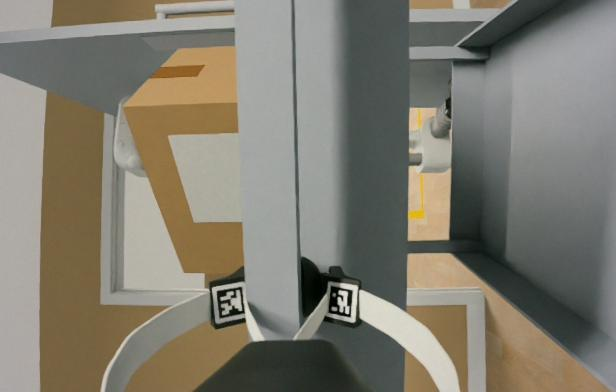

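{"op": "move", "data": {"blocking": false, "r1": {"base":{"translate_m":-0.2,"strafe_m":-0.0},"pace":"slow"}, "r2": {"joints":{"gripper_m":0.141}}}}

{"op": "wait", "data": {"seconds": 1.5}}

{"op": "move", "data": {"blocking": false, "r2": {"base":{"translate_m":-0.15}}}}

{"op": "wait", "data": {"seconds": 2}}

{"op": "wait", "data": {"seconds": 1}}

{"op": "move", "data": {"blocking": false, "r2": {"base":{"strafe_m":-0.2},"joints":{"gripper_m":-0.01}}}}

{"op": "wait", "data": {"seconds": 3, "cameras": ["r1_head_right_camera","r2_head_camera","r2_wrist_camera"]}}

Scene clock: 623.37 s.
move: r1 moving; r2 moving
r1.base_odometry: x=-1.362 y=+1.303 heading=+2.867
r1.turned_by_wheels: +0.000
r1.turned_by_imu: -0.001
r1.base_tilt: forward=-1.6 right=+1.2
r1.lidar_m: 0.46 0.25 0.25 - 0.25 0.38 3.51 0.91 0.99 2.59 0.61 0.55
r1.base_status: translate_m moving; strafe_m moving
r1.joint_positions: lift_m=+0.127 arm_m=+0.000 wrist_yaw_rad=+3.092 wrist_pitch_rad=+0.002 wrist_roll_rad=+0.000 gripper_m=+0.056
r1.joint_status: not commanded
r1.measured_speeds: translate_m=-0.048 strafe_m=+0.000 rotate_rad=+0.002 lift_m=+0.000 arm_m=+0.000 wrist_yaw_rad=+0.000 wrist_pitch_rad=+0.000 wrist_roll_rad=+0.000
r1.motor_effort: lift_m=+19(19) arm_m=+4(4) wheel_0=-10(14) wheel_1=-1(3) wheel_2=+5(6)
r1.servo_current: wrist_yaw_rad=39(59) wrist_pitch_rad=46(46) wrist_roll_rad=39(65) gripper_m=46(46)
r1.hand_pose: x=-0.1129 y=+0.1015 z=+0.3046 quat_wxyz=(+0.025, -0.001, +0.000, +1.000)
r1.wrist_depth_mm: - 137 - - - 298 190 / - 138 - - - 301 192 / 113 138 229 - - 306 193 / 132 147 - - - 309 195 / 1983 - - - - 307 196 / 1205 1229 194 1182 188 307 195 / 854 750 759 788 788 249 194
r2.base_odometry: x=-0.763 y=-2.126 heading=-2.178
r2.turned_by_wheels: +0.000
r2.turned_by_imu: +0.001
r2.base_tilt: forward=-0.7 right=+0.1
r2.lidar_m: 0.42 2.25 2.21 2.08 2.14 2.84 3.67 3.69 2.84 2.64 0.54 0.45
r2.base_status: not commanded
r2.joint_positions: lift_m=+0.655 arm_m=+0.000 wrist_yaw_rad=-0.004 wrist_pitch_rad=-0.007 wrist_roll_rad=+1.569 gripper_m=+0.020
r2.joint_status: gripper_m moving
r2.measured_speeds: all 0
r2.motor_effort: lift_m=+14(14) arm_m=-4(5) wheel_0=+1(1) wheel_1=+4(4) wheel_2=-9(9)
r2.servo_current: wrist_yaw_rad=65(65) wrist_pitch_rad=46(52) wrist_roll_rad=46(59) gripper_m=65(104)
r2.contact_limits: translate_m 0.5
r2.hand_pose: x=+0.4590 y=-0.0885 z=+0.8356 quat_wxyz=(+0.708, +0.706, -0.004, +0.001)
r2.wrist_depth_mm: - - 603 217 219 - - / - 469 462 222 222 788 - / - 500 473 226 227 809 - / - - 521 230 231 831 - / - - 597 234 236 - - / - 1921 180 182 186 1756 484 / - - - - - 1661 1229
pictures: none

Scene clock: 624.87 s.
earlier move: r1 moving; r2 moving
r1.base_odometry: x=-1.230 y=+1.266 heading=+2.867
r1.turned_by_wheels: +0.000
r1.turned_by_imu: +0.000
r1.base_tilt: forward=-1.6 right=+1.3
r1.lidar_m: 0.39 0.25 0.25 0.25 0.25 0.43 3.38 0.89 0.81 2.56 2.80 0.66
r1.base_status: translate_m moving; strafe_m moving
r1.joint_positions: lift_m=+0.127 arm_m=+0.000 wrist_yaw_rad=+3.092 wrist_pitch_rad=+0.002 wrist_roll_rad=+0.000 gripper_m=+0.056
r1.joint_status: not commanded
r1.measured_speeds: translate_m=-0.098 strafe_m=+0.001 rotate_rad=+0.001 lift_m=+0.000 arm_m=+0.000 wrist_yaw_rad=+0.000 wrist_pitch_rad=+0.000 wrist_roll_rad=+0.000
r1.motor_effort: lift_m=+19(19) arm_m=+4(4) wheel_0=-12(14) wheel_1=+1(3) wheel_2=+3(7)
r1.servo_current: wrist_yaw_rad=59(72) wrist_pitch_rad=33(46) wrist_roll_rad=59(65) gripper_m=46(46)
r1.hand_pose: x=-0.1129 y=+0.1015 z=+0.3046 quat_wxyz=(+0.025, -0.001, +0.000, +1.000)
r1.wrist_depth_mm: - 138 - - - 357 211 / - 138 - - - 364 213 / 113 138 230 - - 370 216 / 132 147 - - - 370 216 / 1921 - - - - 375 216 / 1205 1205 194 1182 187 373 215 / 842 750 750 798 798 287 216
r2.base_odometry: x=-0.763 y=-2.127 heading=-2.178
r2.turned_by_wheels: +0.000
r2.turned_by_imu: +0.000
r2.base_tilt: forward=-0.7 right=+0.1
r2.lidar_m: 0.42 2.24 2.21 2.08 2.17 2.80 3.68 3.70 2.84 2.66 2.73 0.44
r2.base_status: not commanded
r2.joint_positions: lift_m=+0.655 arm_m=+0.000 wrist_yaw_rad=-0.003 wrist_pitch_rad=-0.001 wrist_roll_rad=+1.569 gripper_m=+0.141
r2.joint_status: gripper_m moving
r2.measured_speeds: all 0
r2.motor_effort: lift_m=+14(14) arm_m=-4(5) wheel_0=+1(1) wheel_1=+4(4) wheel_2=-6(9)
r2.servo_current: wrist_yaw_rad=46(65) wrist_pitch_rad=39(52) wrist_roll_rad=46(59) gripper_m=39(117)
r2.contact_limits: translate_m 0.5
r2.hand_pose: x=+0.4591 y=-0.0883 z=+0.8339 quat_wxyz=(+0.708, +0.706, -0.002, -0.001)
r2.wrist_depth_mm: - - 170 225 - 699 - / - 477 174 230 232 - - / - 477 177 235 236 - - / - 1921 512 240 854 - - / - - 585 245 248 - - / - 191 188 249 191 473 473 / - - - - - 1863 1160
wait: 1.50 s; no rest
pictures: none

Scene clock: 625.37 s.
earlier move: r1 moving; r2 done
move: r2 moving
r1.base_odometry: x=-1.194 y=+1.256 heading=+2.867
r1.turned_by_wheels: +0.000
r1.turned_by_imu: +0.000
r1.base_tilt: forward=-1.6 right=+1.2
r1.lidar_m: 0.38 0.25 0.25 0.25 0.25 0.45 3.33 0.86 0.82 2.57 2.82 0.72
r1.base_status: translate_m moving; strafe_m moving
r1.joint_positions: lift_m=+0.127 arm_m=+0.000 wrist_yaw_rad=+3.092 wrist_pitch_rad=+0.002 wrist_roll_rad=+0.000 gripper_m=+0.056
r1.joint_status: not commanded
r1.measured_speeds: translate_m=-0.051 strafe_m=+0.000 rotate_rad=+0.003 lift_m=+0.000 arm_m=+0.000 wrist_yaw_rad=+0.000 wrist_pitch_rad=+0.000 wrist_roll_rad=+0.000
r1.motor_effort: lift_m=+19(19) arm_m=+4(5) wheel_0=-12(13) wheel_1=+2(2) wheel_2=+1(2)
r1.servo_current: wrist_yaw_rad=46(59) wrist_pitch_rad=46(52) wrist_roll_rad=33(52) gripper_m=39(46)
r1.hand_pose: x=-0.1129 y=+0.1015 z=+0.3046 quat_wxyz=(+0.025, -0.001, +0.000, +1.000)
r1.wrist_depth_mm: - 138 - - - 394 220 / - 138 - - - 397 223 / 113 138 229 - - 402 225 / 131 147 - - - 407 226 / 1983 - - - - 410 227 / 1205 1205 193 1182 187 407 226 / 842 741 759 798 798 307 225
r2.base_odometry: x=-0.746 y=-2.101 heading=-2.178
r2.turned_by_wheels: +0.000
r2.turned_by_imu: +0.000
r2.base_tilt: forward=-0.7 right=+0.1
r2.lidar_m: 0.43 2.28 2.22 2.08 2.14 2.79 3.62 3.70 2.83 2.66 2.73 0.42
r2.base_status: translate_m moving
r2.joint_positions: lift_m=+0.655 arm_m=+0.000 wrist_yaw_rad=-0.003 wrist_pitch_rad=-0.001 wrist_roll_rad=+1.569 gripper_m=+0.141
r2.joint_status: all done
r2.measured_speeds: translate_m=-0.122 strafe_m=+0.001 rotate_rad=+0.003 lift_m=+0.000 arm_m=+0.000 wrist_yaw_rad=+0.000 wrist_pitch_rad=+0.000 wrist_roll_rad=+0.000
r2.motor_effort: lift_m=+14(14) arm_m=-4(5) wheel_0=-5(8) wheel_1=-7(9) wheel_2=+11(12)
r2.servo_current: wrist_yaw_rad=59(59) wrist_pitch_rad=39(46) wrist_roll_rad=52(52) gripper_m=46(52)
r2.hand_pose: x=+0.4591 y=-0.0883 z=+0.8339 quat_wxyz=(+0.708, +0.706, -0.002, -0.001)
r2.wrist_depth_mm: - - 621 248 - 759 - / - 508 480 255 256 - - / - 530 488 262 854 842 - / - - 544 265 878 866 - / - - 627 273 277 - - / - 189 197 276 195 512 469 / - - - - - 1863 421
pictures: none

Scene clock: 626.13 s.
earlier move: r1 done; r2 moving
r1.base_odometry: x=-1.182 y=+1.253 heading=+2.867
r1.turned_by_wheels: +0.000
r1.turned_by_imu: +0.000
r1.base_tilt: forward=-1.6 right=+1.3
r1.lidar_m: 0.38 0.25 0.27 0.25 0.25 0.44 3.32 0.90 0.80 2.57 2.81 0.72
r1.base_status: done
r1.joint_positions: lift_m=+0.127 arm_m=+0.000 wrist_yaw_rad=+3.092 wrist_pitch_rad=+0.002 wrist_roll_rad=+0.000 gripper_m=+0.056
r1.joint_status: not commanded
r1.measured_speeds: all 0
r1.motor_effort: lift_m=+19(19) arm_m=+4(5) wheel_0=-12(13) wheel_1=+4(5) wheel_2=+0(2)
r1.servo_current: wrist_yaw_rad=46(72) wrist_pitch_rad=39(52) wrist_roll_rad=52(59) gripper_m=39(52)
r1.hand_pose: x=-0.1129 y=+0.1015 z=+0.3046 quat_wxyz=(+0.025, -0.001, +0.000, +1.000)
r1.wrist_depth_mm: - 138 - - - 410 225 / - 138 - - - 415 229 / 113 138 229 - - 421 230 / 131 147 - - - 427 232 / 1921 - - - - 427 231 / 1182 1205 193 1182 187 366 231 / 854 759 768 798 809 317 229
r2.base_odometry: x=-0.683 y=-2.012 heading=-2.178
r2.turned_by_wheels: +0.000
r2.turned_by_imu: +0.000
r2.base_tilt: forward=-0.7 right=+0.0
r2.lidar_m: 0.54 2.37 2.20 2.08 2.14 2.81 3.52 3.58 2.81 2.66 2.72 0.56
r2.base_status: translate_m moving
r2.joint_positions: lift_m=+0.655 arm_m=+0.000 wrist_yaw_rad=-0.003 wrist_pitch_rad=-0.001 wrist_roll_rad=+1.569 gripper_m=+0.141
r2.joint_status: all done
r2.measured_speeds: translate_m=-0.074 strafe_m=+0.001 rotate_rad=-0.002 lift_m=+0.000 arm_m=+0.000 wrist_yaw_rad=+0.000 wrist_pitch_rad=+0.000 wrist_roll_rad=+0.000
r2.motor_effort: lift_m=+14(14) arm_m=-4(5) wheel_0=+1(10) wheel_1=-4(9) wheel_2=+4(13)
r2.servo_current: wrist_yaw_rad=46(65) wrist_pitch_rad=39(46) wrist_roll_rad=39(59) gripper_m=52(59)
r2.hand_pose: x=+0.4591 y=-0.0882 z=+0.8339 quat_wxyz=(+0.708, +0.706, -0.001, -0.001)
r2.wrist_depth_mm: - - - 353 - 759 - / - - 640 359 960 - - / - - 609 368 1618 - - / - - 676 377 - - - / - - - 384 - - - / - - - 334 - 517 402 / - - - - 413 413 413
wait: 0.77 of 2 s (r1 has come to rest)
pictures: none

Scene clock: 626.70 s.
earlier move: r2 done
r1.base_odometry: x=-1.182 y=+1.253 heading=+2.867
r1.turned_by_wheels: +0.000
r1.turned_by_imu: +0.000
r1.base_tilt: forward=-1.6 right=+1.3
r1.lidar_m: 0.38 0.25 0.25 0.25 0.25 0.42 3.32 0.90 0.80 2.56 2.79 0.72
r1.base_status: done
r1.joint_positions: lift_m=+0.127 arm_m=+0.000 wrist_yaw_rad=+3.092 wrist_pitch_rad=+0.002 wrist_roll_rad=+0.000 gripper_m=+0.056
r1.joint_status: not commanded
r1.measured_speeds: all 0
r1.motor_effort: lift_m=+19(19) arm_m=+4(5) wheel_0=-12(13) wheel_1=+3(5) wheel_2=+0(2)
r1.servo_current: wrist_yaw_rad=52(72) wrist_pitch_rad=46(52) wrist_roll_rad=59(59) gripper_m=46(52)
r1.hand_pose: x=-0.1129 y=+0.1015 z=+0.3046 quat_wxyz=(+0.025, -0.001, +0.000, +1.000)
r1.wrist_depth_mm: - 137 - - - 407 225 / - 138 - - - 415 229 / 113 138 230 - - 424 230 / 132 147 - - - 424 232 / 1921 - - - - 427 233 / 1182 1205 193 1205 187 368 232 / 842 759 768 809 798 317 230
r2.base_odometry: x=-0.678 y=-2.003 heading=-2.178
r2.turned_by_wheels: +0.000
r2.turned_by_imu: +0.000
r2.base_tilt: forward=-0.7 right=+0.1
r2.lidar_m: 0.56 2.39 2.19 2.07 2.15 2.77 3.52 3.54 2.85 2.67 2.75 0.57
r2.base_status: done
r2.joint_positions: lift_m=+0.655 arm_m=+0.000 wrist_yaw_rad=-0.003 wrist_pitch_rad=-0.001 wrist_roll_rad=+1.569 gripper_m=+0.141
r2.joint_status: all done
r2.measured_speeds: all 0
r2.motor_effort: lift_m=+14(14) arm_m=-4(5) wheel_0=-4(10) wheel_1=-2(9) wheel_2=+3(13)
r2.servo_current: wrist_yaw_rad=46(65) wrist_pitch_rad=39(46) wrist_roll_rad=46(59) gripper_m=52(59)
r2.hand_pose: x=+0.4591 y=-0.0882 z=+0.8339 quat_wxyz=(+0.708, +0.706, -0.001, -0.001)
r2.wrist_depth_mm: - - - 359 - 759 - / - - 699 370 - - - / - - 615 377 1708 - - / - - 691 387 - - 389 / - - - 397 - - 399 / - - - 404 - 442 413 / - - - - 421 1464 1042
wait: 0.57 of 1 s (r2 has come to rest)
pictures: none

Scene clock: 627.20 s.
move: r2 moving
r1: as last shown
r2.base_odometry: x=-0.707 y=-1.983 heading=-2.178
r2.turned_by_wheels: +0.000
r2.turned_by_imu: +0.000
r2.base_tilt: forward=-0.7 right=+0.0
r2.lidar_m: 0.55 2.39 2.25 2.11 2.16 2.85 3.50 3.57 2.81 2.62 2.73 0.57
r2.base_status: strafe_m moving
r2.joint_positions: lift_m=+0.655 arm_m=+0.000 wrist_yaw_rad=-0.003 wrist_pitch_rad=-0.001 wrist_roll_rad=+1.569 gripper_m=+0.129
r2.joint_status: gripper_m moving
r2.measured_speeds: translate_m=+0.000 strafe_m=-0.140 rotate_rad=+0.002 lift_m=+0.000 arm_m=+0.000 wrist_yaw_rad=+0.000 wrist_pitch_rad=+0.000 wrist_roll_rad=+0.000
r2.motor_effort: lift_m=+14(14) arm_m=-4(5) wheel_0=+15(15) wheel_1=-12(12) wheel_2=-1(2)
r2.servo_current: wrist_yaw_rad=52(59) wrist_pitch_rad=39(46) wrist_roll_rad=46(59) gripper_m=117(117)
r2.hand_pose: x=+0.4591 y=-0.0882 z=+0.8339 quat_wxyz=(+0.708, +0.706, -0.001, -0.001)
r2.wrist_depth_mm: - - - 355 - 1618 - / - - 699 366 - - - / - - 615 373 1756 - - / - - 661 382 - - 384 / - - 778 392 - - 397 / - - 218 397 213 544 404 / - - - - - 442 418
pictures: none

Scene clock: 629.10 s.
earlier move: r2 done
r1.base_odometry: x=-1.182 y=+1.253 heading=+2.867
r1.turned_by_wheels: +0.000
r1.turned_by_imu: +0.000
r1.base_tilt: forward=-1.6 right=+1.3
r1.lidar_m: 0.41 0.25 0.27 0.25 0.25 0.44 3.32 0.90 0.80 2.56 2.83 0.71
r1.base_status: not commanded
r1.joint_positions: lift_m=+0.127 arm_m=+0.000 wrist_yaw_rad=+3.092 wrist_pitch_rad=+0.002 wrist_roll_rad=+0.000 gripper_m=+0.056
r1.joint_status: not commanded
r1.measured_speeds: all 0
r1.motor_effort: lift_m=+19(19) arm_m=+4(4) wheel_0=-13(13) wheel_1=+4(4) wheel_2=+1(1)
r1.servo_current: wrist_yaw_rad=39(72) wrist_pitch_rad=46(52) wrist_roll_rad=52(65) gripper_m=33(52)
r1.hand_pose: x=-0.1129 y=+0.1015 z=+0.3046 quat_wxyz=(+0.025, -0.001, +0.000, +1.000)
r1.wrist_depth_mm: - 137 - - - 410 225 / - 138 - - - 415 229 / 113 138 229 - - 421 229 / 132 147 - - - 424 231 / 1921 - - - - 427 233 / 1182 1205 194 1205 187 364 231 / 854 759 759 809 788 317 229
r2.base_odometry: x=-0.842 y=-1.889 heading=-2.178
r2.turned_by_wheels: +0.000
r2.turned_by_imu: +0.000
r2.base_tilt: forward=-0.7 right=+0.0
r2.lidar_m: 0.53 0.60 2.44 2.27 2.34 3.03 3.51 3.53 2.61 2.47 2.50 0.56
r2.base_status: done
r2.joint_positions: lift_m=+0.655 arm_m=+0.000 wrist_yaw_rad=-0.003 wrist_pitch_rad=-0.001 wrist_roll_rad=+1.569 gripper_m=-0.009
r2.joint_status: all done
r2.measured_speeds: all 0
r2.motor_effort: lift_m=+14(14) arm_m=-4(5) wheel_0=+2(15) wheel_1=-1(12) wheel_2=+0(2)
r2.servo_current: wrist_yaw_rad=46(59) wrist_pitch_rad=39(46) wrist_roll_rad=52(59) gripper_m=78(156)
r2.hand_pose: x=+0.4591 y=-0.0882 z=+0.8339 quat_wxyz=(+0.708, +0.706, -0.001, +0.000)
r2.wrist_depth_mm: - - - - - 1618 1138 / - - - - - 1661 1160 / - - - 355 362 364 1025 / - - 691 359 960 364 - / - - 615 366 - - - / - - 187 195 177 - - / - - - - - - -
wait: 1.90 of 3 s (r2 has come to rest)
Images, in order (width x height): r1_head_right_camera 420x672, r2_head_camera 420x560, r2_wrist_camera 616x392.

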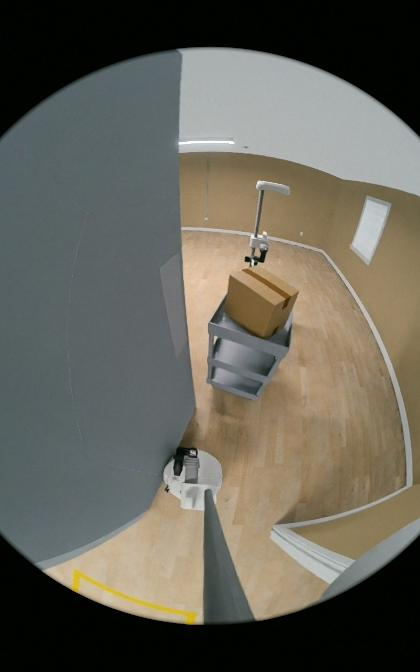

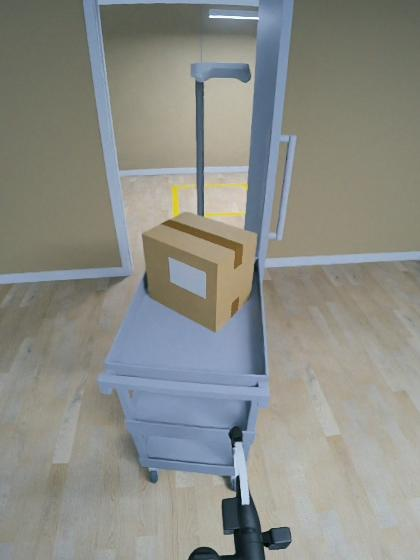

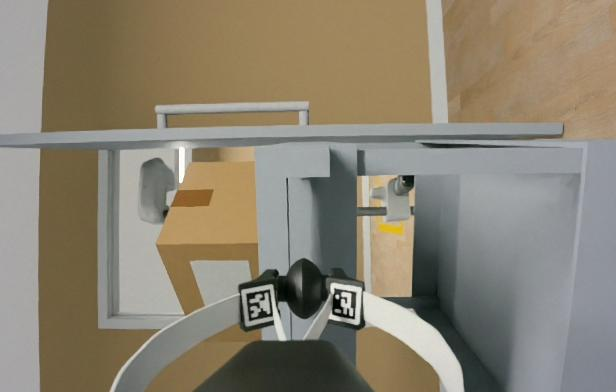

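{"op": "move", "data": {"blocking": false, "r2": {"base":{"translate_m":0.34},"pace":"slow","contact_limits":{"translate_m":0.4}}}}

{"op": "wait", "data": {"seconds": 5, "cameras": ["r1_head_right_camera","r2_head_camera","r2_head_left_camera","r2_wrist_camera"]}}

Scene clock: 634.53 s.
move: r2 moving
r1: as last shown
r1.wrist_depth_mm: - 138 - - - 410 224 / - 138 - - - 415 229 / 113 138 229 - - 424 230 / 132 147 - - - 424 231 / - - - - - 427 232 / 1182 1205 194 1205 187 368 231 / 842 759 768 809 788 317 229
r2.base_odometry: x=-0.849 y=-1.899 heading=-2.178
r2.turned_by_wheels: +0.000
r2.turned_by_imu: +0.001
r2.base_tilt: forward=-0.7 right=+0.1
r2.lidar_m: 0.53 0.60 2.41 2.27 2.36 3.03 3.52 3.55 2.63 2.47 2.52 0.54
r2.base_status: translate_m moving
r2.joint_positions: lift_m=+0.655 arm_m=+0.000 wrist_yaw_rad=-0.003 wrist_pitch_rad=-0.001 wrist_roll_rad=+1.569 gripper_m=-0.009
r2.joint_status: not commanded
r2.measured_speeds: translate_m=+0.048 strafe_m=+0.000 rotate_rad=-0.002 lift_m=+0.000 arm_m=+0.000 wrist_yaw_rad=+0.000 wrist_pitch_rad=+0.000 wrist_roll_rad=+0.000
r2.motor_effort: lift_m=+14(14) arm_m=-5(5) wheel_0=+7(8) wheel_1=+5(8) wheel_2=-10(10)
r2.servo_current: wrist_yaw_rad=46(52) wrist_pitch_rad=46(46) wrist_roll_rad=59(59) gripper_m=85(85)
r2.contact_limits: translate_m 0.4
r2.hand_pose: x=+0.4591 y=-0.0882 z=+0.8339 quat_wxyz=(+0.708, +0.706, -0.001, +0.000)
r2.wrist_depth_mm: - - - - - 1661 1118 / - - - - - 1661 1160 / - - - 345 353 351 1042 / - - 668 351 355 - - / - - 609 357 - - - / - - 187 194 177 - - / - - - - - - -
pictures: none

Scene clock: 638.73 s.
earlier move: r2 done
r1.base_odometry: x=-1.182 y=+1.252 heading=+2.867
r1.turned_by_wheels: +0.001
r1.turned_by_imu: +0.000
r1.base_tilt: forward=-1.6 right=+1.3
r1.lidar_m: 0.36 0.25 0.25 0.25 0.25 0.46 3.29 0.90 0.77 2.57 2.81 0.43
r1.base_status: not commanded
r1.joint_positions: lift_m=+0.127 arm_m=+0.000 wrist_yaw_rad=+3.092 wrist_pitch_rad=+0.002 wrist_roll_rad=+0.000 gripper_m=+0.056
r1.joint_status: not commanded
r1.measured_speeds: all 0
r1.motor_effort: lift_m=+19(19) arm_m=+4(4) wheel_0=-2(13) wheel_1=+2(4) wheel_2=+0(1)
r1.servo_current: wrist_yaw_rad=39(72) wrist_pitch_rad=46(52) wrist_roll_rad=52(72) gripper_m=39(52)
r1.hand_pose: x=-0.1129 y=+0.1015 z=+0.3046 quat_wxyz=(+0.025, -0.001, +0.000, +1.000)
r1.wrist_depth_mm: - 138 - - - 410 226 / - 138 - - - 415 229 / 113 138 229 - - 421 232 / 132 147 - - - 427 234 / 1921 - - - - 427 234 / 1205 1205 193 1160 189 368 233 / 842 759 768 798 788 319 232
r2.base_odometry: x=-1.035 y=-2.168 heading=-2.177
r2.turned_by_wheels: +0.001
r2.turned_by_imu: +0.093
r2.base_tilt: forward=-0.7 right=+0.1
r2.lidar_m: 0.49 0.59 2.36 2.26 2.37 3.30 3.90 3.42 2.57 2.48 2.61 0.45
r2.base_status: done
r2.joint_positions: lift_m=+0.655 arm_m=+0.000 wrist_yaw_rad=+0.010 wrist_pitch_rad=+0.000 wrist_roll_rad=+1.569 gripper_m=-0.009
r2.joint_status: not commanded
r2.measured_speeds: all 0
r2.motor_effort: lift_m=+15(15) arm_m=+6(8) wheel_0=+17(23) wheel_1=+9(14) wheel_2=-8(17)
r2.servo_current: wrist_yaw_rad=59(78) wrist_pitch_rad=39(46) wrist_roll_rad=52(59) gripper_m=59(85)
r2.contact_limits: translate_m 0.4
r2.hand_pose: x=+0.4600 y=-0.0846 z=+0.8336 quat_wxyz=(+0.708, +0.706, +0.003, +0.004)
r2.wrist_depth_mm: - 809 831 430 - 768 - / - 569 559 279 831 759 - / - 517 517 196 245 247 241 / - - 512 191 917 - - / - - 715 286 - - - / - - 183 195 175 - - / - - - - - - -
wait: 4.20 of 5 s (r2 has come to rest)
Images, in order (width x height): r1_head_right_camera 420x672, r2_head_camera 420x560, r2_head_left_camera 420x672, r2_wrist_camera 616x392.

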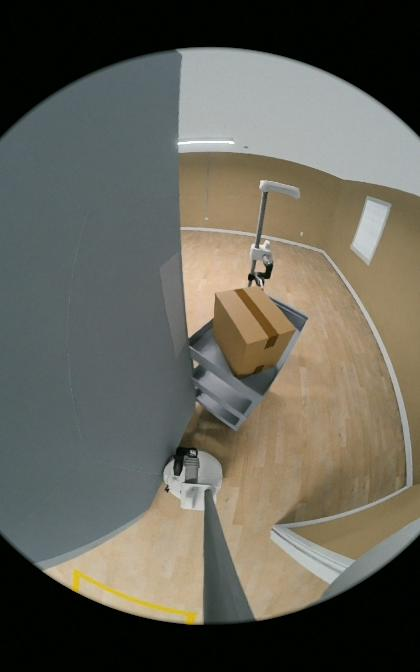

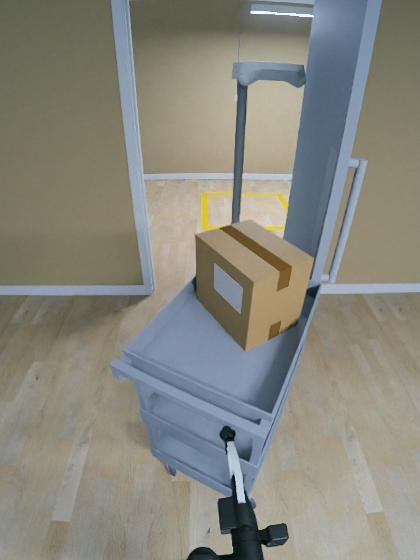

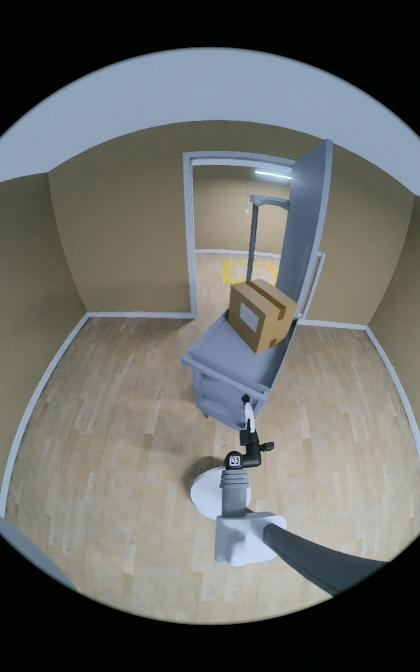

